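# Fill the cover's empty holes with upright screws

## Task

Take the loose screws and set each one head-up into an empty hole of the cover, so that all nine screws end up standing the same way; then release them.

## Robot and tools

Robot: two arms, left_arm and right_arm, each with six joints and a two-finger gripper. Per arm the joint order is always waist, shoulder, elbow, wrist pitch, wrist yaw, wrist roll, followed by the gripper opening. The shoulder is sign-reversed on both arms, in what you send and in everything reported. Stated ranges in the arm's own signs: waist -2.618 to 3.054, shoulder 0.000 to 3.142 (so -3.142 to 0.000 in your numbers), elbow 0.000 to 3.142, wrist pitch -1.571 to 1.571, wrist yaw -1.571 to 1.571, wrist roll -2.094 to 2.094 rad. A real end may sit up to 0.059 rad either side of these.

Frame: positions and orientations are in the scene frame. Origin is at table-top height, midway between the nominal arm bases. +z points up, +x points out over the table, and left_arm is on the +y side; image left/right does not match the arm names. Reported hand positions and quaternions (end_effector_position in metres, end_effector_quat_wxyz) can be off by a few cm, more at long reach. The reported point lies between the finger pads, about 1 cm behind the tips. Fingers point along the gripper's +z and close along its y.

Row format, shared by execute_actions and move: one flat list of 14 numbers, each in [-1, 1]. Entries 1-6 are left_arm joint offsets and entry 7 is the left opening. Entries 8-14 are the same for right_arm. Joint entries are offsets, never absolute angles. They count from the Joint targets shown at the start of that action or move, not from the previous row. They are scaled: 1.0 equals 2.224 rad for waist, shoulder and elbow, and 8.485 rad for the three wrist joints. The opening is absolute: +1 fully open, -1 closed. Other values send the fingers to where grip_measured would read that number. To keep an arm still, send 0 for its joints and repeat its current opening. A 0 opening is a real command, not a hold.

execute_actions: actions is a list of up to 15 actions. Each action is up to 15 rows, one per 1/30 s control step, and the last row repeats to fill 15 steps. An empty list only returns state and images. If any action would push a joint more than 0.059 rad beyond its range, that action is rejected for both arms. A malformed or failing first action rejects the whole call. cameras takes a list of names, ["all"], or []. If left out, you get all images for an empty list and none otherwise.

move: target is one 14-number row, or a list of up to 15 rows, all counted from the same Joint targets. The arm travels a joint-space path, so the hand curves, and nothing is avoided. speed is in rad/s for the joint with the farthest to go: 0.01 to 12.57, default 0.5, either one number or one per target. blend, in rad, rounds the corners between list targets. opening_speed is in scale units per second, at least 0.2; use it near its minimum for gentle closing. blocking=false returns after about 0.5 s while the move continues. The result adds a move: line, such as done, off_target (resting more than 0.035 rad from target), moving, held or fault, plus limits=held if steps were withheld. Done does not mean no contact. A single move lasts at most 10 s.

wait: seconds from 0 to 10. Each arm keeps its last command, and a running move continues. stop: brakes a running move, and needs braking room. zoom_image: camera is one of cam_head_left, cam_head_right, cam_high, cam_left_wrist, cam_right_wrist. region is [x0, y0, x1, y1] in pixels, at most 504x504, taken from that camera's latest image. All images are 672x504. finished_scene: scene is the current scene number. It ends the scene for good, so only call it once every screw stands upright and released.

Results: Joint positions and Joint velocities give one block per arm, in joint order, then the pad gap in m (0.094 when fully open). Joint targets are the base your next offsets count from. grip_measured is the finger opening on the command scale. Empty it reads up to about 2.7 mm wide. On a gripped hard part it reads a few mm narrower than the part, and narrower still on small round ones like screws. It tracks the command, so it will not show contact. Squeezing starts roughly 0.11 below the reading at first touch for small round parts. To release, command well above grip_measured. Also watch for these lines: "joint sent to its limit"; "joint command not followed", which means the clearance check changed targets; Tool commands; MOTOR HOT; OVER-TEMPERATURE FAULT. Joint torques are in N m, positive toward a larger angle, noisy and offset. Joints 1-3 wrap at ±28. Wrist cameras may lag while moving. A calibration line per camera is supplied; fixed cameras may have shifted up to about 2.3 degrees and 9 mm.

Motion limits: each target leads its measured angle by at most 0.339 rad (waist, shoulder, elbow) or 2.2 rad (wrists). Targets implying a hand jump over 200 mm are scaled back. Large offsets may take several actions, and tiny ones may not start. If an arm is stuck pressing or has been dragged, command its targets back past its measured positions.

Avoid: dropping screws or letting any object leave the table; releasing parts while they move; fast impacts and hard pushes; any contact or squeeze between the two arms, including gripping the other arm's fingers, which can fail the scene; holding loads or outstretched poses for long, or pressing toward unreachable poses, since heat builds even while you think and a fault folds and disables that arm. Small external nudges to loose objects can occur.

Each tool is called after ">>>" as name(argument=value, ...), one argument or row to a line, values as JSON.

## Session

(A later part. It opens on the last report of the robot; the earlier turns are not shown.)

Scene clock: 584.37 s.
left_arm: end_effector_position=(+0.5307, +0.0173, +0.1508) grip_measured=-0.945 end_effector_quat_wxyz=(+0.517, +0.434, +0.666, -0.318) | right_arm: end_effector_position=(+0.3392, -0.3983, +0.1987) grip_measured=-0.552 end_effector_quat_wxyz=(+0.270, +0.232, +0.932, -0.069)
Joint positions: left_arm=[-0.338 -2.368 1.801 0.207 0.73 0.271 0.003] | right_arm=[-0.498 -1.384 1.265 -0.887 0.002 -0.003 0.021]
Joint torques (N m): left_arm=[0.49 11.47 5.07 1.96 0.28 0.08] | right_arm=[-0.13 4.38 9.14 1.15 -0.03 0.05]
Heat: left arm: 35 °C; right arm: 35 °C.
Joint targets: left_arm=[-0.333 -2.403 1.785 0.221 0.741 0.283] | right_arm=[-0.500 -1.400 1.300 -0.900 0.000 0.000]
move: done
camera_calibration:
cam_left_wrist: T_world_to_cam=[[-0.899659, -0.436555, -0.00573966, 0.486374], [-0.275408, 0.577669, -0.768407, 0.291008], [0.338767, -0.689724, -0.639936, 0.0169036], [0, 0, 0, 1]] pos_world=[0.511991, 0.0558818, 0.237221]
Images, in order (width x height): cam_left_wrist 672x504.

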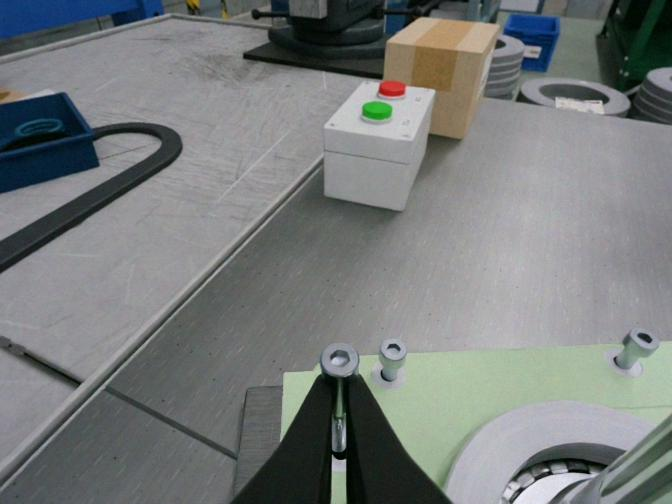

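>>> move(
  target=[0,-0.0034,-0.0043,0.0018,0.0003,0,-1,0,0,0,0,0,0,-0.55],
  speed=0.05,
  cameras=["cam_left_wrist"],
)

>>> zoom_image(
  camera="cam_left_wrist",
  region=[270, 390, 420, 504],
)

Scene clock: 592.90 s.
left_arm: end_effector_position=(+0.5304, +0.0167, +0.1502) grip_measured=-0.945 end_effector_quat_wxyz=(+0.521, +0.435, +0.661, -0.319) | right_arm: end_effector_position=(+0.3392, -0.3983, +0.1987) grip_measured=-0.552 end_effector_quat_wxyz=(+0.270, +0.232, +0.932, -0.069)
Joint positions: left_arm=[-0.338 -2.371 1.794 0.229 0.735 0.271 0.003] | right_arm=[-0.498 -1.384 1.265 -0.887 0.002 -0.003 0.021]
Joint torques (N m): left_arm=[0.38 11.03 4.93 1.86 0.22 0.07] | right_arm=[-0.13 4.4 9.16 1.15 -0.03 0.05]
Heat: left arm: 35 °C; right arm: 35 °C.
Joint targets: left_arm=[-0.333 -2.410 1.776 0.237 0.744 0.283] | right_arm=[-0.500 -1.400 1.300 -0.900 0.000 0.000]
move: off_target (left_arm); left_arm: the shoulder is farthest, 0.040 rad from its target
camera_calibration:
cam_left_wrist: T_world_to_cam=[[-0.901731, -0.432116, -0.0124988, 0.487869], [-0.264518, 0.574396, -0.774661, 0.286062], [0.341923, -0.69523, -0.632253, 0.0134926], [0, 0, 0, 1]] pos_world=[0.510981, 0.0558834, 0.23623]
Images, in order (width x height): cam_left_wrist 672x504.

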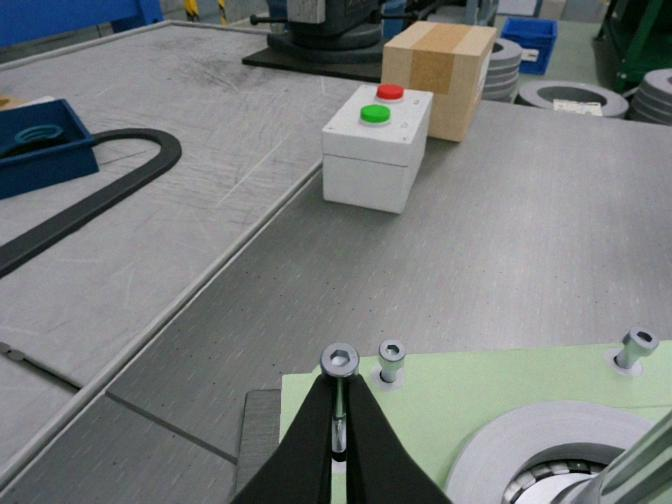

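Scaled by 3.360 from the camera's 672x504 image, which has a finer 960x720 frame.

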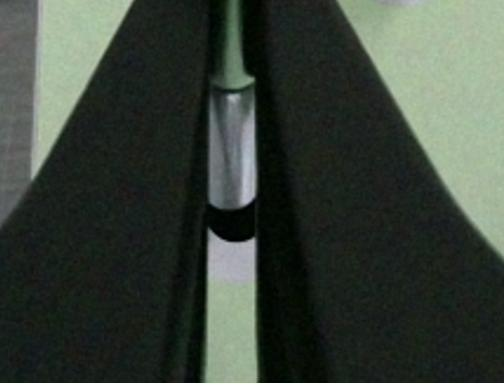

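>>> move(
  target=[
    [0,0.0405,0.0647,-0.022,-0.001,0,-1,0,0,0,0,0,0,-0.55],
    [0.0012,0.0072,0,-0.0019,0,0,-1,0,0,0,0,0,0,-0.55],
  ],
  speed=0.2,
  cameras=["cam_left_wrist"],
)

>>> zoom_image(
  camera="cam_left_wrist",
  region=[270, 390, 420, 504],
)

Scene clock: 617.07 s.
left_arm: end_effector_position=(+0.5296, +0.0177, +0.1497) grip_measured=-0.945 end_effector_quat_wxyz=(+0.518, +0.436, +0.662, -0.322) | right_arm: end_effector_position=(+0.3392, -0.3983, +0.1987) grip_measured=-0.552 end_effector_quat_wxyz=(+0.270, +0.232, +0.932, -0.069)
Joint positions: left_arm=[-0.335 -2.37 1.795 0.219 0.743 0.271 0.003] | right_arm=[-0.498 -1.384 1.265 -0.887 0.002 -0.003 0.021]
Joint torques (N m): left_arm=[0.31 12.42 4.74 1.79 0.17 0.1] | right_arm=[-0.13 4.4 9.16 1.15 -0.03 0.05]
Heat: left arm: 35 °C; right arm: 34 °C.
Joint targets: left_arm=[-0.330 -2.394 1.776 0.221 0.744 0.283] | right_arm=[-0.500 -1.400 1.300 -0.900 0.000 0.000]
move: done
camera_calibration:
cam_left_wrist: T_world_to_cam=[[-0.903923, -0.427666, -0.0049786, 0.487528], [-0.268238, 0.575942, -0.77223, 0.286463], [0.333124, -0.696701, -0.635323, 0.0193288], [0, 0, 0, 1]] pos_world=[0.511089, 0.0569792, 0.235923]
Images, in order (width x height): cam_left_wrist 672x504.

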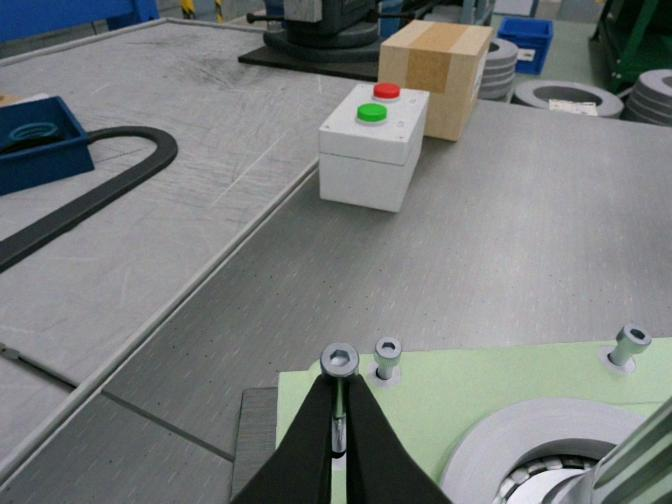

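Scaled by 3.360 from the camera's 672x504 image, which has a finer 960x720 frame.

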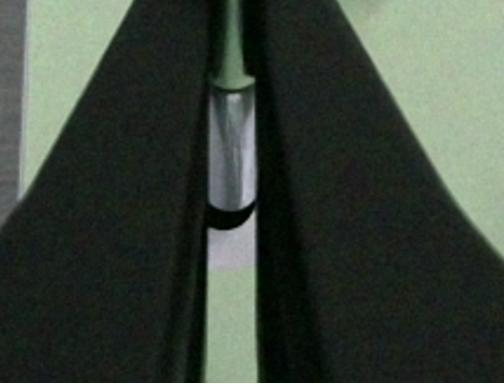

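>>> move(
  target=[
    [0,0.0333,0.0647,-0.0202,-0.0024,0,-1,0,0,0,0,0,0,-0.55],
    [0.0009,0.0043,-0.0022,-0.0006,-0.0004,0,-1,0,0,0,0,0,0,-0.55],
  ],
  speed=0.2,
  cameras=["cam_left_wrist"],
)

>>> zoom_image(
  camera="cam_left_wrist",
  region=[270, 390, 420, 504],
)

Scene clock: 631.53 s.
left_arm: end_effector_position=(+0.5295, +0.0179, +0.1493) grip_measured=-0.945 end_effector_quat_wxyz=(+0.518, +0.436, +0.662, -0.322) | right_arm: end_effector_position=(+0.3392, -0.3983, +0.1987) grip_measured=-0.552 end_effector_quat_wxyz=(+0.270, +0.232, +0.932, -0.069)
Joint positions: left_arm=[-0.335 -2.369 1.792 0.222 0.742 0.272 0.003] | right_arm=[-0.498 -1.384 1.265 -0.887 0.002 -0.003 0.021]
Joint torques (N m): left_arm=[0.57 13.22 4.6 1.71 0.15 0.09] | right_arm=[-0.13 4.38 9.16 1.14 -0.03 0.05]
Heat: left arm: 36 °C; right arm: 34 °C.
Joint targets: left_arm=[-0.328 -2.384 1.771 0.216 0.740 0.283] | right_arm=[-0.500 -1.400 1.300 -0.900 0.000 0.000]
move: done
camera_calibration:
cam_left_wrist: T_world_to_cam=[[-0.903489, -0.428571, -0.00586998, 0.487427], [-0.2682, 0.575981, -0.772215, 0.286018], [0.334329, -0.696113, -0.635335, 0.0185651], [0, 0, 0, 1]] pos_world=[0.510888, 0.0570797, 0.235523]
Images, in order (width x height): cam_left_wrist 672x504.

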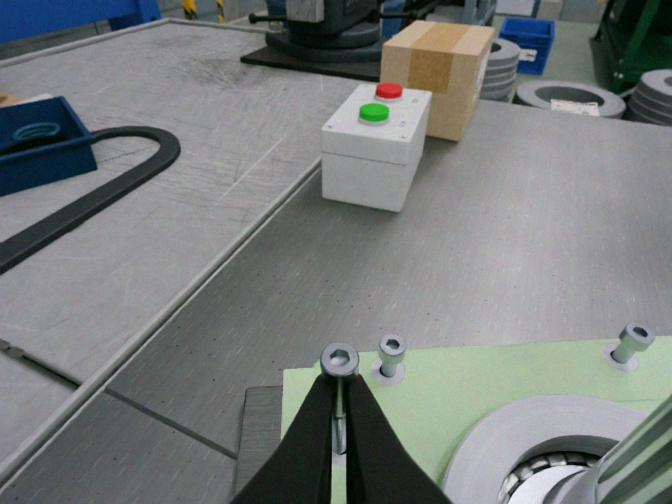

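Scaled by 3.360 from the camera's 672x504 image, which has a finer 960x720 frame.

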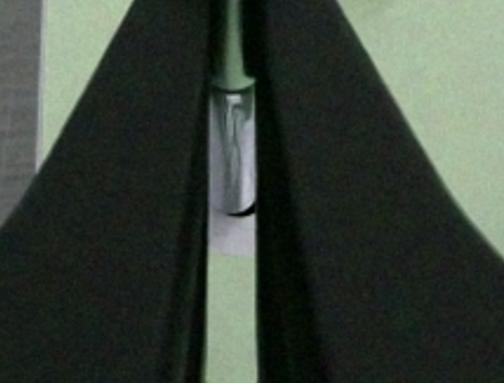

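>>> move(
  target=[0,0,0,0,0.0016,0,-1,0,0,0,0,0,0,-0.55],
  speed=0.03,
  cameras=["cam_left_wrist","cam_head_right"],
)

>>> zoom_image(
  camera="cam_left_wrist",
  region=[270, 390, 420, 504],
)

>>> zoom_image(
  camera="cam_head_right",
  region=[350, 160, 400, 210],
)

Scene clock: 642.03 s.
left_arm: end_effector_position=(+0.5288, +0.0175, +0.1495) grip_measured=-0.945 end_effector_quat_wxyz=(+0.518, +0.437, +0.661, -0.323) | right_arm: end_effector_position=(+0.3392, -0.3983, +0.1987) grip_measured=-0.552 end_effector_quat_wxyz=(+0.270, +0.232, +0.932, -0.069)
Joint positions: left_arm=[-0.335 -2.369 1.792 0.223 0.746 0.272 0.003] | right_arm=[-0.498 -1.384 1.265 -0.887 0.002 -0.003 0.021]
Joint torques (N m): left_arm=[0.47 13.18 4.63 1.69 0.27 0.09] | right_arm=[-0.13 4.38 9.14 1.15 -0.03 0.05]
Heat: left arm: 36 °C; right arm: 34 °C.
Joint targets: left_arm=[-0.328 -2.384 1.771 0.215 0.754 0.283] | right_arm=[-0.500 -1.400 1.300 -0.900 0.000 0.000]
move: done
camera_calibration:
cam_left_wrist: T_world_to_cam=[[-0.905163, -0.425034, -0.00508965, 0.487401], [-0.266051, 0.575846, -0.773058, 0.285129], [0.331507, -0.698389, -0.634315, 0.0200549], [0, 0, 0, 1]] pos_world=[0.510388, 0.056978, 0.235623]
Images, in order (width x height): cam_head_right 672x504, cam_left_wrist 672x504.

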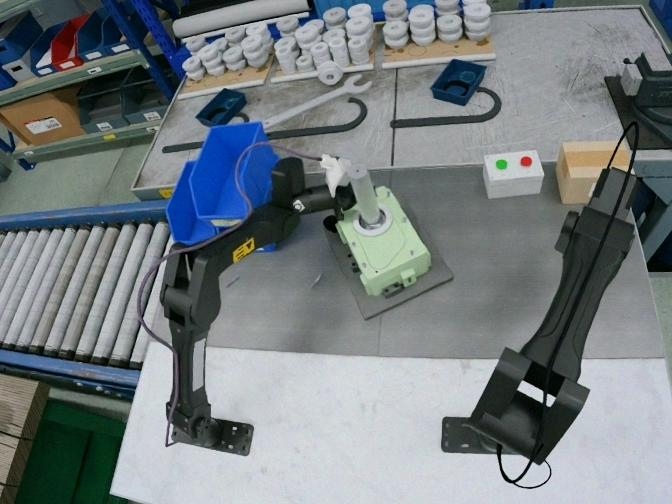

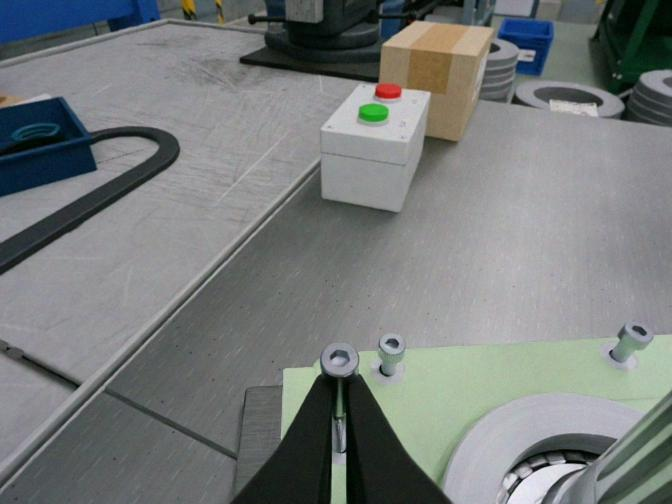

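Scaled by 3.360 from the camera's 672x504 image, which has a finer 960x720 frame.

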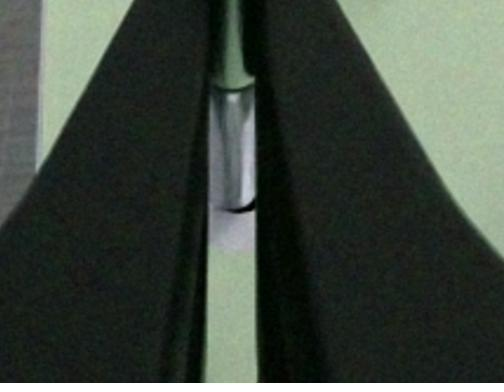

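Scaled by 10.080 from the camera's 672x504 image, which has a finer 960x720 frame.

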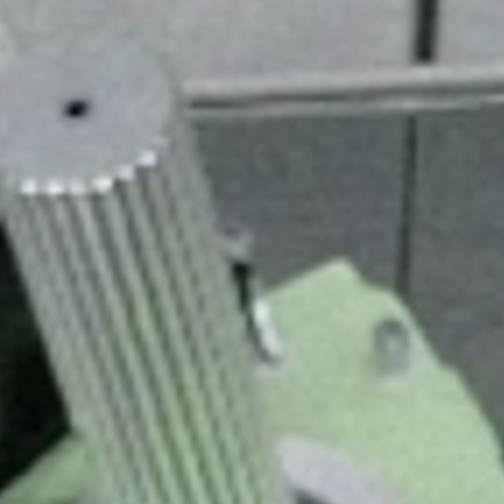

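>>> execute_actions(
  actions=[
    [[0,0,0,0,0.0012,0,-1,0,0,0,0,0,0,-0.55]],
  ],
  cameras=["cam_left_wrist"],
)

>>> zoom_image(
  camera="cam_left_wrist",
  region=[270, 390, 420, 504],
)

Scene clock: 682.70 s.
left_arm: end_effector_position=(+0.5278, +0.0171, +0.1495) grip_measured=-0.945 end_effector_quat_wxyz=(+0.517, +0.438, +0.660, -0.326) | right_arm: end_effector_position=(+0.3392, -0.3983, +0.1987) grip_measured=-0.552 end_effector_quat_wxyz=(+0.270, +0.232, +0.932, -0.069)
Joint positions: left_arm=[-0.335 -2.369 1.791 0.223 0.752 0.272 0.003] | right_arm=[-0.498 -1.384 1.265 -0.887 0.002 -0.003 0.021]
Joint torques (N m): left_arm=[0.68 13.19 4.83 1.73 0.28 0.09] | right_arm=[-0.13 4.38 9.14 1.15 -0.03 0.05]
Heat: left arm: 37 °C; right arm: 34 °C.
Joint targets: left_arm=[-0.328 -2.384 1.771 0.215 0.764 0.283] | right_arm=[-0.500 -1.400 1.300 -0.900 0.000 0.000]
camera_calibration:
cam_left_wrist: T_world_to_cam=[[-0.907576, -0.419874, -0.00330904, 0.4872], [-0.26364, 0.575969, -0.773792, 0.283919], [0.326801, -0.701403, -0.633431, 0.0224427], [0, 0, 0, 1]] pos_world=[0.509689, 0.0567751, 0.235523]
Images, in order (width x height): cam_left_wrist 672x504.

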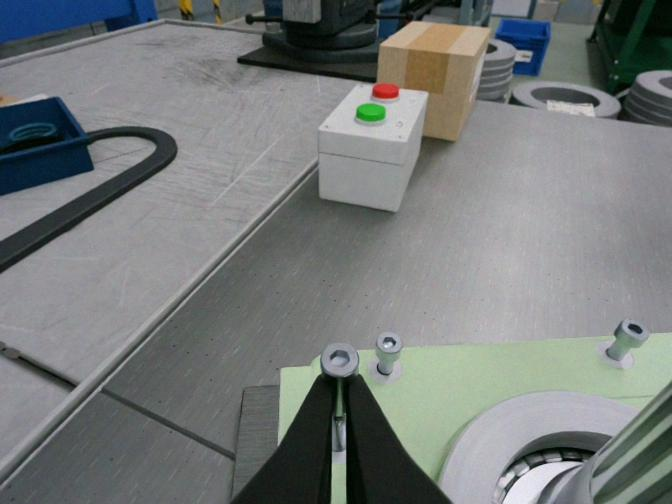

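Scaled by 3.360 from the camera's 672x504 image, which has a finer 960x720 frame.

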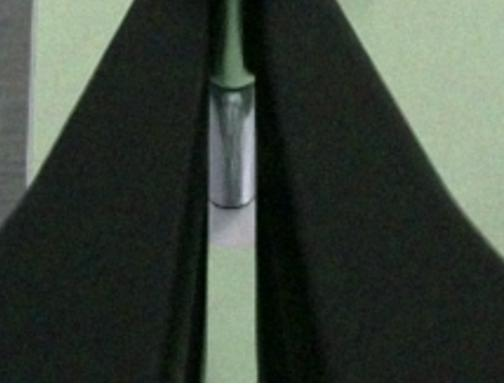

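>>> execute_actions(
  actions=[
    [[0,-0.004,-0.003,0.001,0,0,-1,0,0,0,0,0,0,-0.55]],
  ],
  cameras=["cam_left_wrist"],
)

>>> zoom_image(
  camera="cam_left_wrist",
  region=[270, 390, 420, 504],
)

Scene clock: 690.57 s.
left_arm: end_effector_position=(+0.5277, +0.0171, +0.1492) grip_measured=-0.945 end_effector_quat_wxyz=(+0.519, +0.438, +0.658, -0.325) | right_arm: end_effector_position=(+0.3392, -0.3983, +0.1987) grip_measured=-0.552 end_effector_quat_wxyz=(+0.270, +0.232, +0.932, -0.069)
Joint positions: left_arm=[-0.335 -2.369 1.786 0.233 0.753 0.272 0.003] | right_arm=[-0.498 -1.384 1.265 -0.887 0.002 -0.003 0.021]
Joint torques (N m): left_arm=[0.54 12.48 4.7 1.7 0.32 0.04] | right_arm=[-0.13 4.4 9.14 1.14 -0.03 0.05]
Heat: left arm: 37 °C; right arm: 34 °C.
Joint targets: left_arm=[-0.328 -2.393 1.764 0.224 0.764 0.283] | right_arm=[-0.500 -1.400 1.300 -0.900 0.000 0.000]
camera_calibration:
cam_left_wrist: T_world_to_cam=[[-0.907764, -0.419422, -0.00706273, 0.487735], [-0.259524, 0.574762, -0.776077, 0.281854], [0.329563, -0.702662, -0.630598, 0.0203636], [0, 0, 0, 1]] pos_world=[0.509185, 0.0568763, 0.235026]
Images, in order (width x height): cam_left_wrist 672x504.

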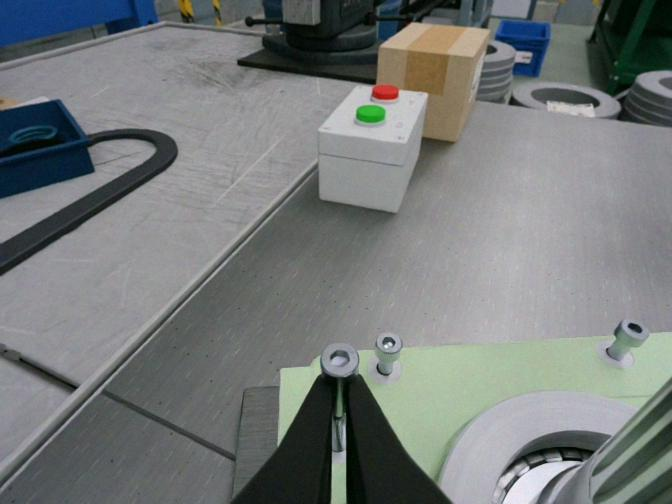

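Scaled by 3.360 from the camera's 672x504 image, which has a finer 960x720 frame.

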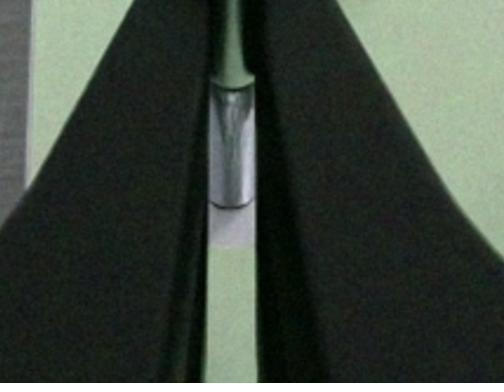

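>>> execute_actions(
  actions=[
    [[0,-0.005,-0.004,0.002,0.0004,0,-1,0,0,0,0,0,0,-0.55]],
  ],
  cameras=["cam_left_wrist"],
)

>>> zoom_image(
  camera="cam_left_wrist",
  region=[270, 390, 420, 504],
)

Scene clock: 697.73 s.
left_arm: end_effector_position=(+0.5271, +0.0169, +0.1489) grip_measured=-0.945 end_effector_quat_wxyz=(+0.522, +0.439, +0.655, -0.325) | right_arm: end_effector_position=(+0.3392, -0.3983, +0.1987) grip_measured=-0.552 end_effector_quat_wxyz=(+0.270, +0.232, +0.932, -0.069)
Joint positions: left_arm=[-0.335 -2.369 1.777 0.251 0.755 0.272 0.003] | right_arm=[-0.498 -1.384 1.265 -0.887 0.002 -0.003 0.021]
Joint torques (N m): left_arm=[0.54 11.44 4.62 1.71 0.29 0.08] | right_arm=[-0.13 4.38 9.14 1.15 -0.03 0.05]
Heat: left arm: 36 °C; right arm: 34 °C.
Joint targets: left_arm=[-0.328 -2.404 1.755 0.241 0.768 0.283] | right_arm=[-0.500 -1.400 1.300 -0.900 0.000 0.000]
camera_calibration:
cam_left_wrist: T_world_to_cam=[[-0.908698, -0.417257, -0.012822, 0.488463], [-0.251727, 0.572194, -0.78053, 0.278215], [0.333018, -0.706039, -0.624987, 0.0177843], [0, 0, 0, 1]] pos_world=[0.507977, 0.0571782, 0.234533]
Images, in order (width x height): cam_left_wrist 672x504.

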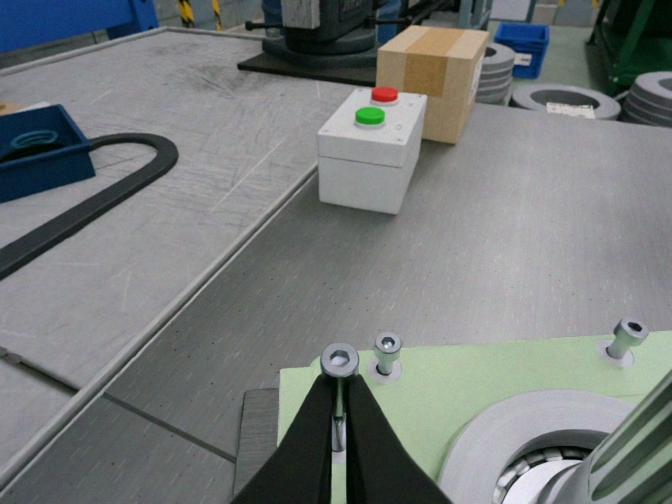

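Scaled by 3.360 from the camera's 672x504 image, which has a finer 960x720 frame.

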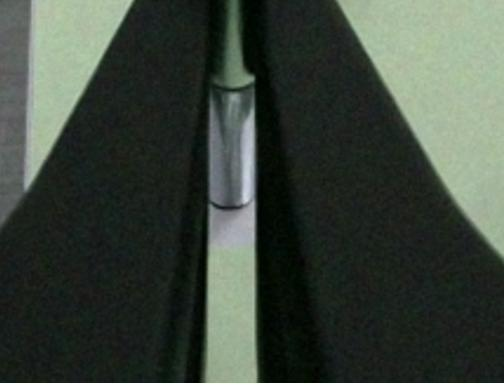

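>>> move(
  target=[
    [0,0.026,0.023,-0.009,0,0,-1,0,0,0,0,0,0,-0.55],
    [0,0.0128,0.0098,-0.0043,0,0,-1,0,0,0,0,0,0,-0.55],
  ],
  speed=0.06,
  cameras=["cam_left_wrist"],
)

>>> zoom_image(
  camera="cam_left_wrist",
  region=[270, 390, 420, 504],
)

Scene clock: 709.23 s.
left_arm: end_effector_position=(+0.5277, +0.0179, +0.1488) grip_measured=-0.945 end_effector_quat_wxyz=(+0.517, +0.438, +0.659, -0.326) | right_arm: end_effector_position=(+0.3392, -0.3983, +0.1987) grip_measured=-0.552 end_effector_quat_wxyz=(+0.270, +0.232, +0.932, -0.069)
Joint positions: left_arm=[-0.334 -2.369 1.787 0.227 0.756 0.273 0.003] | right_arm=[-0.498 -1.384 1.265 -0.887 0.002 -0.003 0.021]
Joint torques (N m): left_arm=[0.32 14.04 5.53 1.58 0.28 0.09] | right_arm=[-0.13 4.38 9.16 1.15 -0.03 0.05]
Heat: left arm: 36 °C; right arm: 34 °C.
Joint targets: left_arm=[-0.328 -2.376 1.777 0.204 0.768 0.283] | right_arm=[-0.500 -1.400 1.300 -0.900 0.000 0.000]
move: done
camera_calibration:
cam_left_wrist: T_world_to_cam=[[-0.908298, -0.418302, -0.00417884, 0.487874], [-0.261655, 0.575893, -0.774522, 0.281972], [0.326391, -0.702403, -0.632534, 0.0227523], [0, 0, 0, 1]] pos_world=[0.509488, 0.0576744, 0.234824]
Images, in order (width x height): cam_left_wrist 672x504.

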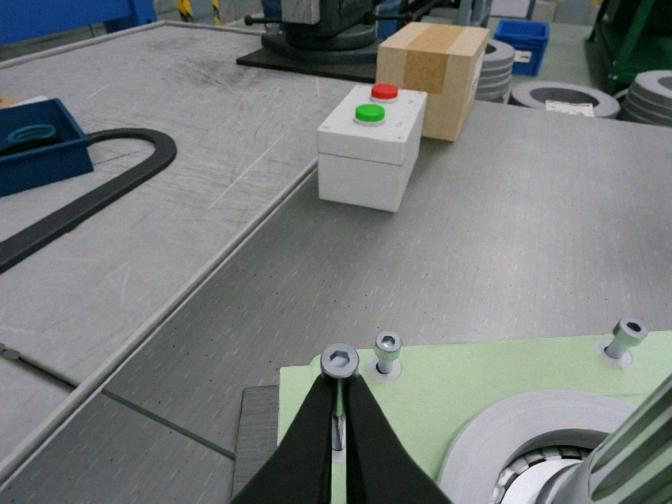

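Scaled by 3.360 from the camera's 672x504 image, which has a finer 960x720 frame.

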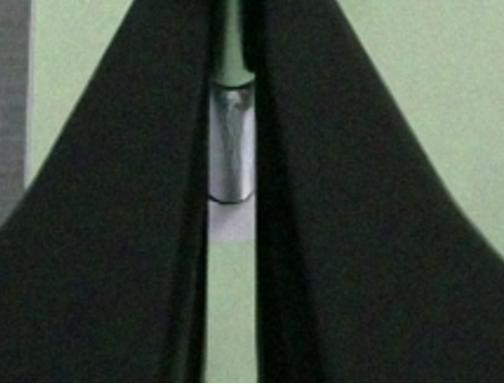

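>>> move(
  target=[0,-0.006,-0.0045,0.002,0,0,-1,0,0,0,0,0,0,-0.55],
  speed=0.05,
  cameras=["cam_left_wrist"],
)

>>> zoom_image(
  camera="cam_left_wrist",
  region=[270, 390, 420, 504],
)

Scene clock: 724.80 s.
left_arm: end_effector_position=(+0.5279, +0.0179, +0.1494) grip_measured=-0.945 end_effector_quat_wxyz=(+0.518, +0.439, +0.658, -0.326) | right_arm: end_effector_position=(+0.3392, -0.3983, +0.1987) grip_measured=-0.552 end_effector_quat_wxyz=(+0.270, +0.232, +0.932, -0.069)
Joint positions: left_arm=[-0.334 -2.369 1.787 0.23 0.756 0.273 0.003] | right_arm=[-0.498 -1.384 1.265 -0.887 0.002 -0.003 0.021]
Joint torques (N m): left_arm=[0.39 12.85 4.78 1.69 0.26 0.05] | right_arm=[-0.13 4.38 9.14 1.15 -0.03 0.05]
Heat: left arm: 36 °C; right arm: 33 °C.
Joint targets: left_arm=[-0.328 -2.389 1.767 0.222 0.768 0.283] | right_arm=[-0.500 -1.400 1.300 -0.900 0.000 0.000]
move: done
camera_calibration:
cam_left_wrist: T_world_to_cam=[[-0.908263, -0.418352, -0.0063748, 0.488417], [-0.259419, 0.575035, -0.77591, 0.281539], [0.328269, -0.703076, -0.630812, 0.0218187], [0, 0, 0, 1]] pos_world=[0.509485, 0.0577754, 0.235326]
Images, in order (width x height): cam_left_wrist 672x504.

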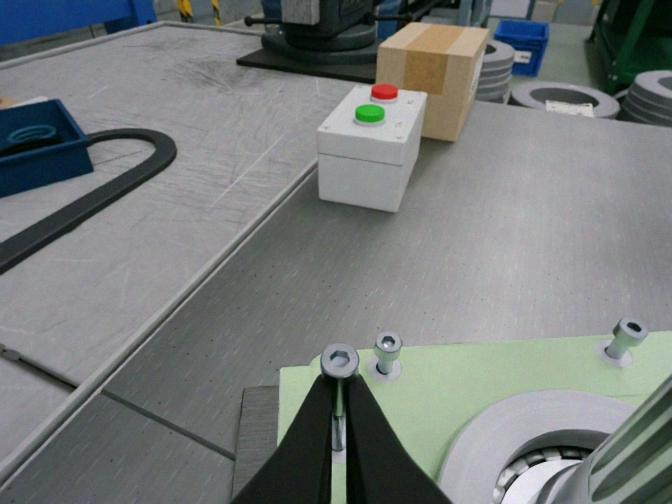

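Scaled by 3.360 from the camera's 672x504 image, which has a finer 960x720 frame.

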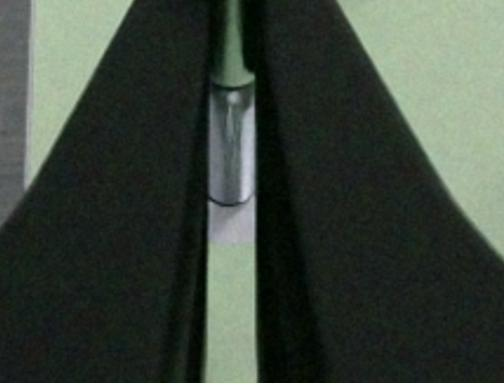

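>>> zoom_image(
  camera="cam_left_wrist",
  region=[320, 430, 360, 466],
)

Scaled by 12.600 from the camera's 672x504 image, which has a finer 960x720 frame.

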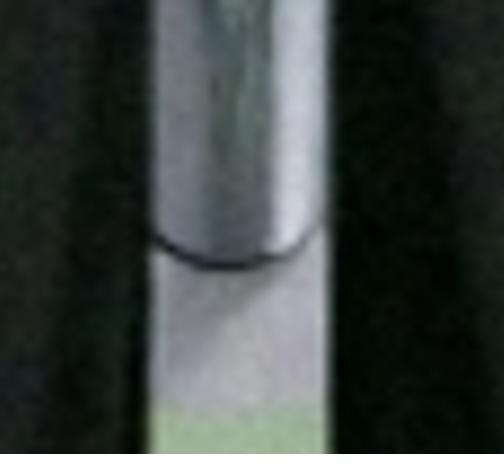

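>>> execute_actions(
  actions=[
    [[0,0,0,0,-0.0024,0,-1,0,0,0,0,0,0,-0.55]],
  ],
  cameras=["cam_left_wrist"],
)

>>> zoom_image(
  camera="cam_left_wrist",
  region=[320, 430, 360, 466],
)

Scene clock: 738.73 s.
left_arm: end_effector_position=(+0.5283, +0.0181, +0.1493) grip_measured=-0.945 end_effector_quat_wxyz=(+0.519, +0.438, +0.659, -0.325) | right_arm: end_effector_position=(+0.3392, -0.3983, +0.1987) grip_measured=-0.552 end_effector_quat_wxyz=(+0.270, +0.232, +0.932, -0.069)
Joint positions: left_arm=[-0.334 -2.369 1.787 0.23 0.753 0.273 0.003] | right_arm=[-0.498 -1.384 1.265 -0.887 0.002 -0.003 0.021]
Joint torques (N m): left_arm=[0.34 12.75 4.81 1.68 0.11 0.07] | right_arm=[-0.13 4.38 9.14 1.15 -0.03 0.05]
Heat: left arm: 36 °C; right arm: 33 °C.
Joint targets: left_arm=[-0.328 -2.389 1.767 0.221 0.747 0.283] | right_arm=[-0.500 -1.400 1.300 -0.900 0.000 0.000]
camera_calibration:
cam_left_wrist: T_world_to_cam=[[-0.907232, -0.420571, -0.00703345, 0.488489], [-0.260587, 0.575091, -0.775477, 0.281971], [0.330188, -0.701705, -0.631336, 0.0207939], [0, 0, 0, 1]] pos_world=[0.509785, 0.0578765, 0.235226]
Images, in order (width x height): cam_left_wrist 672x504.

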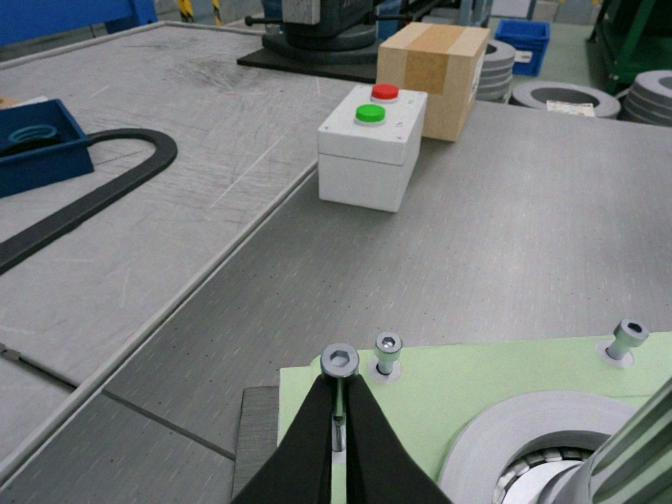

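Scaled by 12.600 from the camera's 672x504 image, which has a finer 960x720 frame.

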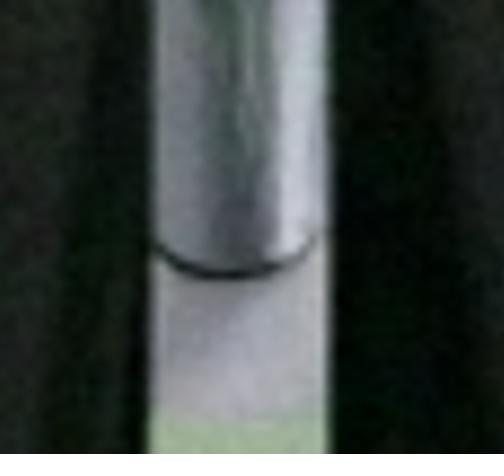

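>>> execute_actions(
  actions=[
    [[0,-0.004,-0.003,0.001,-0.0004,0,-1,0,0,0,0,0,0,-0.55]],
  ],
  cameras=["cam_left_wrist"],
)

>>> zoom_image(
  camera="cam_left_wrist",
  region=[320, 430, 360, 466],
)

Scene clock: 745.87 s.
left_arm: end_effector_position=(+0.5282, +0.0181, +0.1490) grip_measured=-0.945 end_effector_quat_wxyz=(+0.521, +0.438, +0.657, -0.324) | right_arm: end_effector_position=(+0.3392, -0.3983, +0.1987) grip_measured=-0.552 end_effector_quat_wxyz=(+0.270, +0.232, +0.932, -0.069)
Joint positions: left_arm=[-0.334 -2.369 1.782 0.24 0.753 0.273 0.003] | right_arm=[-0.498 -1.384 1.265 -0.887 0.002 -0.003 0.021]
Joint torques (N m): left_arm=[0.46 12.18 4.77 1.71 0.02 0.06] | right_arm=[-0.13 4.38 9.14 1.14 -0.03 0.05]
Heat: left arm: 36 °C; right arm: 33 °C.
Joint targets: left_arm=[-0.328 -2.398 1.760 0.230 0.744 0.283] | right_arm=[-0.500 -1.400 1.300 -0.900 0.000 0.000]
camera_calibration:
cam_left_wrist: T_world_to_cam=[[-0.907036, -0.420921, -0.0105649, 0.488821], [-0.257187, 0.573727, -0.77762, 0.280325], [0.333378, -0.702612, -0.628646, 0.0185783], [0, 0, 0, 1]] pos_world=[0.509281, 0.0579783, 0.23483]
Images, in order (width x height): cam_left_wrist 672x504.

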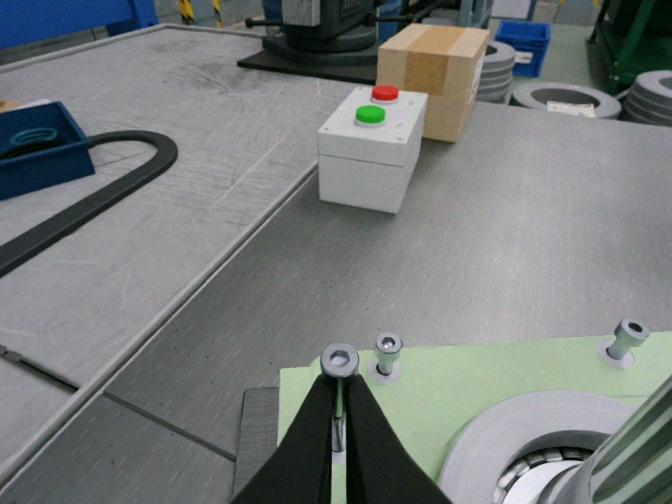

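Scaled by 12.600 from the camera's 672x504 image, which has a finer 960x720 frame.

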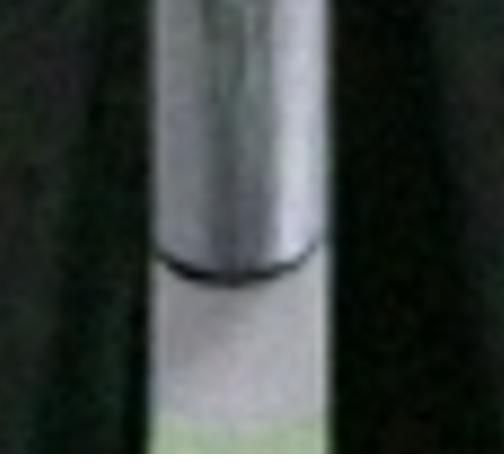

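>>> execute_actions(
  actions=[
    [[0,-0.006,0.000,0.000,0.000,0,-1,0,0,0,0,0,0,-0.55]],
  ],
  cameras=["cam_left_wrist"],
)

>>> zoom_image(
  camera="cam_left_wrist",
  region=[320, 430, 360, 466],
)

Scene clock: 759.27 s.
left_arm: end_effector_position=(+0.5282, +0.0181, +0.1489) grip_measured=-0.945 end_effector_quat_wxyz=(+0.521, +0.438, +0.657, -0.324) | right_arm: end_effector_position=(+0.3392, -0.3983, +0.1987) grip_measured=-0.552 end_effector_quat_wxyz=(+0.270, +0.232, +0.932, -0.069)
Joint positions: left_arm=[-0.334 -2.369 1.782 0.24 0.753 0.273 0.003] | right_arm=[-0.498 -1.384 1.265 -0.887 0.002 -0.003 0.021]
Joint torques (N m): left_arm=[0.44 10.76 4.62 1.67 0.09 0.07] | right_arm=[-0.13 4.4 9.14 1.15 -0.03 0.05]
Heat: left arm: 36 °C; right arm: 33 °C.
Joint targets: left_arm=[-0.328 -2.412 1.760 0.230 0.744 0.283] | right_arm=[-0.500 -1.400 1.300 -0.900 0.000 0.000]
camera_calibration:
cam_left_wrist: T_world_to_cam=[[-0.907036, -0.420921, -0.0105649, 0.488862], [-0.257187, 0.573727, -0.77762, 0.28019], [0.333378, -0.702612, -0.628646, 0.0185857], [0, 0, 0, 1]] pos_world=[0.509281, 0.0580783, 0.23473]
Images, in order (width x height): cam_left_wrist 672x504.

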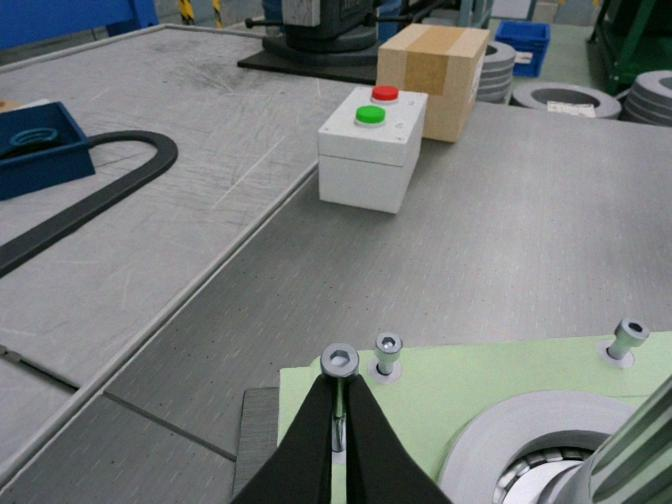

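Scaled by 12.600 from the camera's 672x504 image, which has a finer 960x720 frame.

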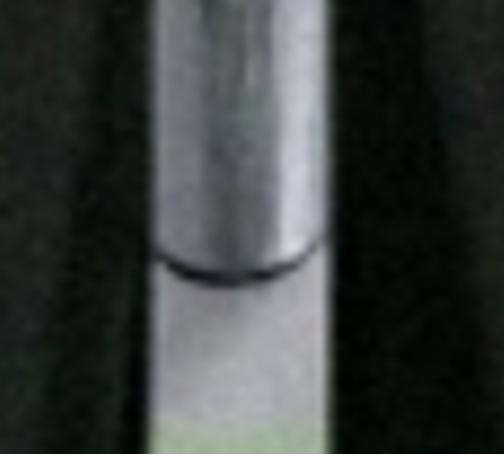

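>>> move(
  target=[
    [0,0.022,0.012,-0.006,0,0,-1,0,0,0,0,0,0,-0.55],
    [0,0.0090,0.0025,-0.0014,0.0001,0,-1,0,0,0,0,0,0,-0.55],
  ],
  speed=0.05,
  cameras=["cam_left_wrist"],
)

>>> zoom_image(
  camera="cam_left_wrist",
  region=[320, 430, 360, 466],
)

Scene clock: 773.50 s.
left_arm: end_effector_position=(+0.5282, +0.0182, +0.1486) grip_measured=-0.945 end_effector_quat_wxyz=(+0.520, +0.438, +0.658, -0.324) | right_arm: end_effector_position=(+0.3392, -0.3983, +0.1987) grip_measured=-0.552 end_effector_quat_wxyz=(+0.270, +0.232, +0.932, -0.069)
Joint positions: left_arm=[-0.334 -2.369 1.782 0.239 0.752 0.273 0.003] | right_arm=[-0.498 -1.384 1.265 -0.887 0.002 -0.003 0.021]
Joint torques (N m): left_arm=[0.35 12.66 5.12 1.61 0.06 0.07] | right_arm=[-0.13 4.38 9.14 1.14 -0.03 0.05]
Heat: left arm: 36 °C; right arm: 34 °C.
Joint targets: left_arm=[-0.328 -2.392 1.766 0.218 0.745 0.283] | right_arm=[-0.500 -1.400 1.300 -0.900 0.000 0.000]
move: done
camera_calibration:
cam_left_wrist: T_world_to_cam=[[-0.906877, -0.421293, -0.00930456, 0.488596], [-0.258799, 0.574246, -0.776701, 0.280558], [0.332562, -0.701964, -0.629801, 0.0190107], [0, 0, 0, 1]] pos_world=[0.509382, 0.0580779, 0.234428]
Images, in order (width x height): cam_left_wrist 672x504.

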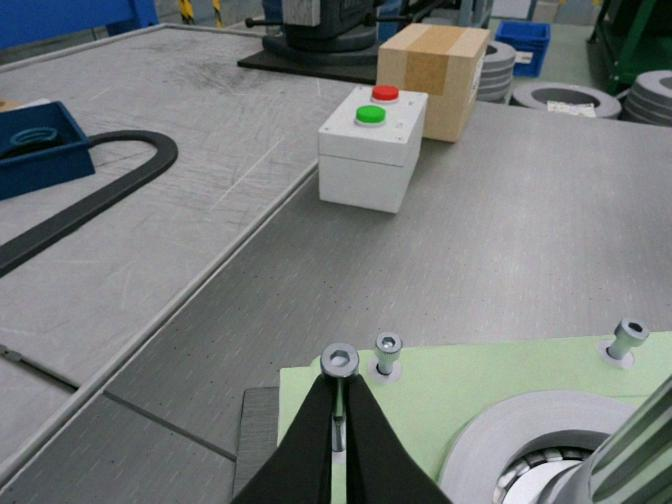

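Scaled by 12.600 from the camera's 672x504 image, which has a finer 960x720 frame.

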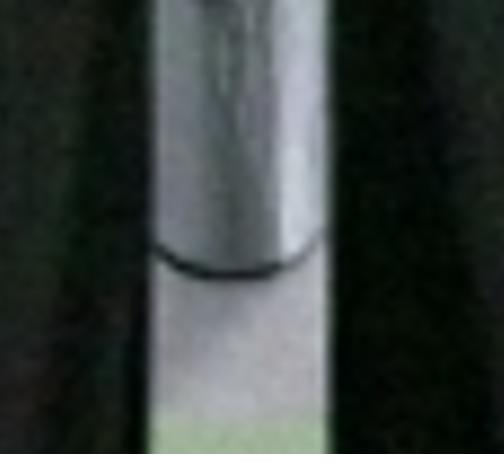

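>>> execute_actions(
  actions=[
    [[0,-0.007,0.000,0.000,-0.0004,0,-1,0,0,0,0,0,0,-0.55]],
  ],
  cameras=["cam_left_wrist"],
)

>>> zoom_image(
  camera="cam_left_wrist",
  region=[320, 410, 360, 466],
)

Scene clock: 786.50 s.
left_arm: end_effector_position=(+0.5282, +0.0183, +0.1485) grip_measured=-0.945 end_effector_quat_wxyz=(+0.520, +0.438, +0.658, -0.324) | right_arm: end_effector_position=(+0.3392, -0.3983, +0.1987) grip_measured=-0.552 end_effector_quat_wxyz=(+0.270, +0.232, +0.932, -0.069)
Joint positions: left_arm=[-0.334 -2.369 1.782 0.239 0.752 0.273 0.003] | right_arm=[-0.498 -1.384 1.265 -0.887 0.002 -0.003 0.021]
Joint torques (N m): left_arm=[0.29 11.19 5.18 1.57 0.04 0.1] | right_arm=[-0.13 4.38 9.14 1.15 -0.03 0.05]
Heat: left arm: 36 °C; right arm: 34 °C.
Joint targets: left_arm=[-0.328 -2.407 1.766 0.218 0.741 0.283] | right_arm=[-0.500 -1.400 1.300 -0.900 0.000 0.000]
camera_calibration:
cam_left_wrist: T_world_to_cam=[[-0.906736, -0.421593, -0.00946194, 0.488579], [-0.25889, 0.574236, -0.776678, 0.280599], [0.332876, -0.701792, -0.629826, 0.018847], [0, 0, 0, 1]] pos_world=[0.509382, 0.0580781, 0.234429]
Images, in order (width x height): cam_left_wrist 672x504.

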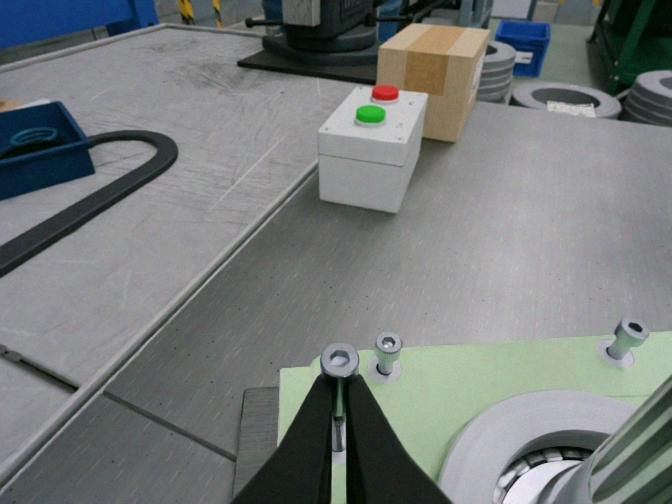

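Scaled by 9.000 from the camera's 672x504 image, which has a finer 960x720 frame.

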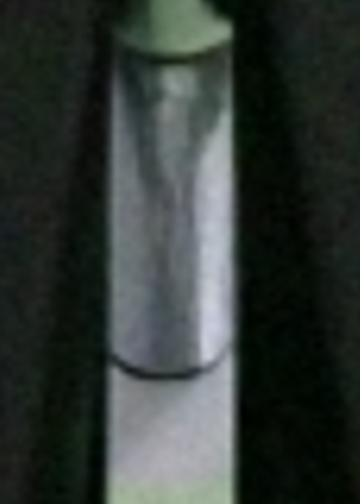

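>>> execute_actions(
  actions=[
    [[0,0,0.000,0.000,-0.0006,0,-1,0,0,0,0,0,0,-0.55]],
    [[0,0,0.000,0.000,-0.0004,0,-1,0,0,0,0,0,0,-0.55]],
  ],
  cameras=["cam_left_wrist"],
)

>>> zoom_image(
  camera="cam_left_wrist",
  region=[320, 410, 360, 466],
)

Scene clock: 801.73 s.
left_arm: end_effector_position=(+0.5300, +0.0192, +0.1467) grip_measured=-0.945 end_effector_quat_wxyz=(+0.520, +0.435, +0.661, -0.320) | right_arm: end_effector_position=(+0.3392, -0.3983, +0.1987) grip_measured=-0.552 end_effector_quat_wxyz=(+0.270, +0.232, +0.932, -0.069)
Joint positions: left_arm=[-0.334 -2.371 1.782 0.238 0.74 0.273 0.003] | right_arm=[-0.498 -1.384 1.265 -0.887 0.002 -0.003 0.021]
Joint torques (N m): left_arm=[0.44 11.38 5.15 1.64 0.06 0.08] | right_arm=[-0.13 4.38 9.16 1.15 -0.03 0.05]
Heat: left arm: 36 °C; right arm: 34 °C.
Joint targets: left_arm=[-0.328 -2.407 1.766 0.218 0.733 0.283] | right_arm=[-0.500 -1.400 1.300 -0.900 0.000 0.000]
camera_calibration:
cam_left_wrist: T_world_to_cam=[[-0.901995, -0.43162, -0.0104591, 0.488449], [-0.266183, 0.575014, -0.773631, 0.282541], [0.339929, -0.695028, -0.63355, 0.0144212], [0, 0, 0, 1]] pos_world=[0.510884, 0.0583824, 0.232828]
Images, in order (width x height): cam_left_wrist 672x504.

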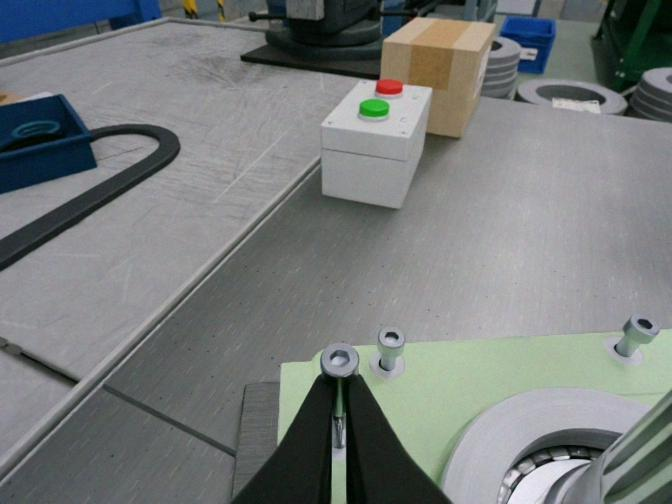

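Scaled by 9.000 from the camera's 672x504 image, which has a finer 960x720 frame.

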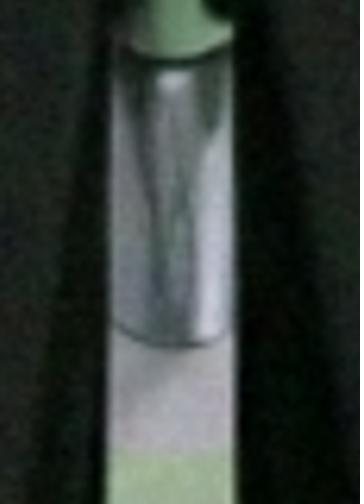

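>>> move(
  target=[0,-0.0055,-0.0045,0.002,0,0,-1,0,0,0,0,0,0,-0.55],
  speed=0.04,
  cameras=["cam_left_wrist"],
)

>>> zoom_image(
  camera="cam_left_wrist",
  region=[320, 410, 360, 466],
)

Scene clock: 808.57 s.
left_arm: end_effector_position=(+0.5302, +0.0198, +0.1395) grip_measured=-0.945 end_effector_quat_wxyz=(+0.516, +0.434, +0.666, -0.319) | right_arm: end_effector_position=(+0.3392, -0.3983, +0.1987) grip_measured=-0.552 end_effector_quat_wxyz=(+0.270, +0.232, +0.932, -0.069)
Joint positions: left_arm=[-0.334 -2.379 1.777 0.239 0.736 0.273 0.003] | right_arm=[-0.498 -1.384 1.265 -0.887 0.002 -0.003 0.021]
Joint torques (N m): left_arm=[0.34 11.17 4.64 1.77 0.09 0.09] | right_arm=[-0.13 4.4 9.16 1.15 -0.03 0.05]
Heat: left arm: 36 °C; right arm: 34 °C.
Joint targets: left_arm=[-0.328 -2.420 1.756 0.235 0.733 0.283] | right_arm=[-0.500 -1.400 1.300 -0.900 0.000 0.000]
move: off_target (left_arm); left_arm: the shoulder is farthest, 0.040 rad from its target
camera_calibration:
cam_left_wrist: T_world_to_cam=[[-0.900405, -0.435041, -0.00313366, 0.486927], [-0.276757, 0.578333, -0.767422, 0.281255], [0.335673, -0.690123, -0.641135, 0.0133388], [0, 0, 0, 1]] pos_world=[0.511794, 0.0583802, 0.225919]
Images, in order (width x height): cam_left_wrist 672x504.

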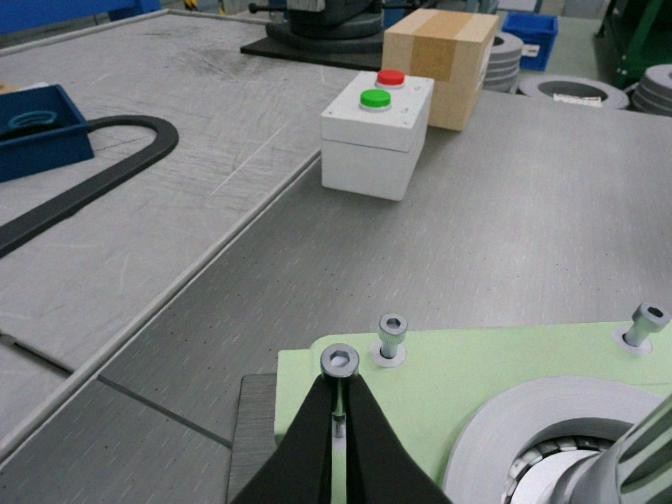

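Scaled by 9.000 from the camera's 672x504 image, which has a finer 960x720 frame.

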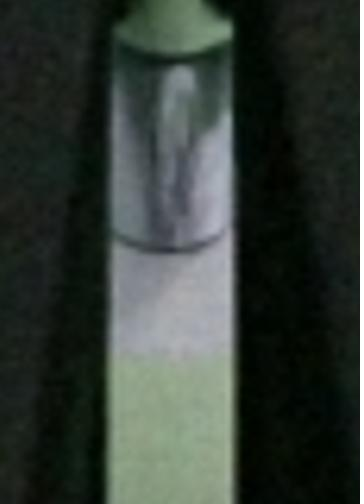

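Going in. Next step.

>>> move(
  target=[0,-0.004,-0.0055,0.002,0,0,-1,0,0,0,0,0,0,-0.55],
  speed=0.06,
  cameras=["cam_left_wrist"],
)

>>> zoom_image(
  camera="cam_left_wrist",
  region=[270, 340, 420, 454],
)

Scene clock: 816.77 s.
left_arm: end_effector_position=(+0.5304, +0.0197, +0.1399) grip_measured=-0.945 end_effector_quat_wxyz=(+0.521, +0.434, +0.662, -0.318) | right_arm: end_effector_position=(+0.3392, -0.3983, +0.1987) grip_measured=-0.552 end_effector_quat_wxyz=(+0.270, +0.232, +0.932, -0.069)
Joint positions: left_arm=[-0.334 -2.379 1.769 0.26 0.735 0.273 0.003] | right_arm=[-0.498 -1.384 1.265 -0.887 0.002 -0.003 0.021]
Joint torques (N m): left_arm=[0.32 10.36 4.31 1.71 0.13 0.1] | right_arm=[-0.13 4.4 9.14 1.15 -0.03 0.05]
Heat: left arm: 36 °C; right arm: 34 °C.
Joint targets: left_arm=[-0.328 -2.428 1.744 0.252 0.733 0.283] | right_arm=[-0.500 -1.400 1.300 -0.900 0.000 0.000]
move: off_target (left_arm); left_arm: the shoulder is farthest, 0.049 rad from its target
camera_calibration:
cam_left_wrist: T_world_to_cam=[[-0.900119, -0.435481, -0.011914, 0.488193], [-0.267902, 0.574892, -0.773129, 0.277828], [0.343532, -0.692716, -0.634137, 0.00838213], [0, 0, 0, 1]] pos_world=[0.510983, 0.0586845, 0.225928]
Images, in order (width x height): cam_left_wrist 672x504.

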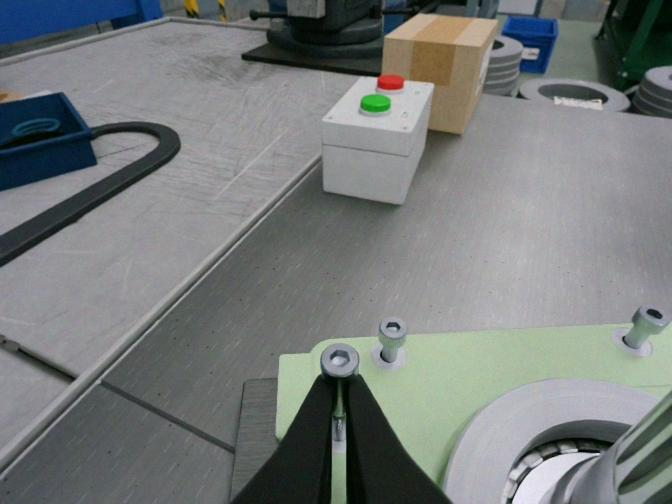

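Scaled by 3.360 from the camera's 672x504 image, which has a finer 960x720 frame.

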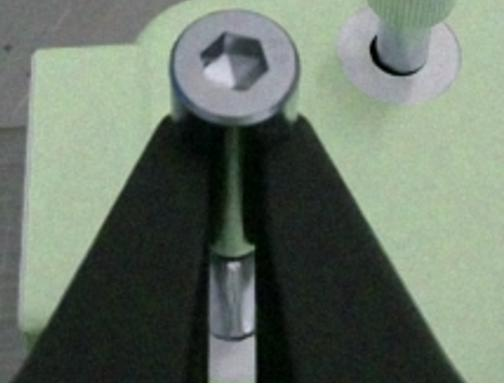

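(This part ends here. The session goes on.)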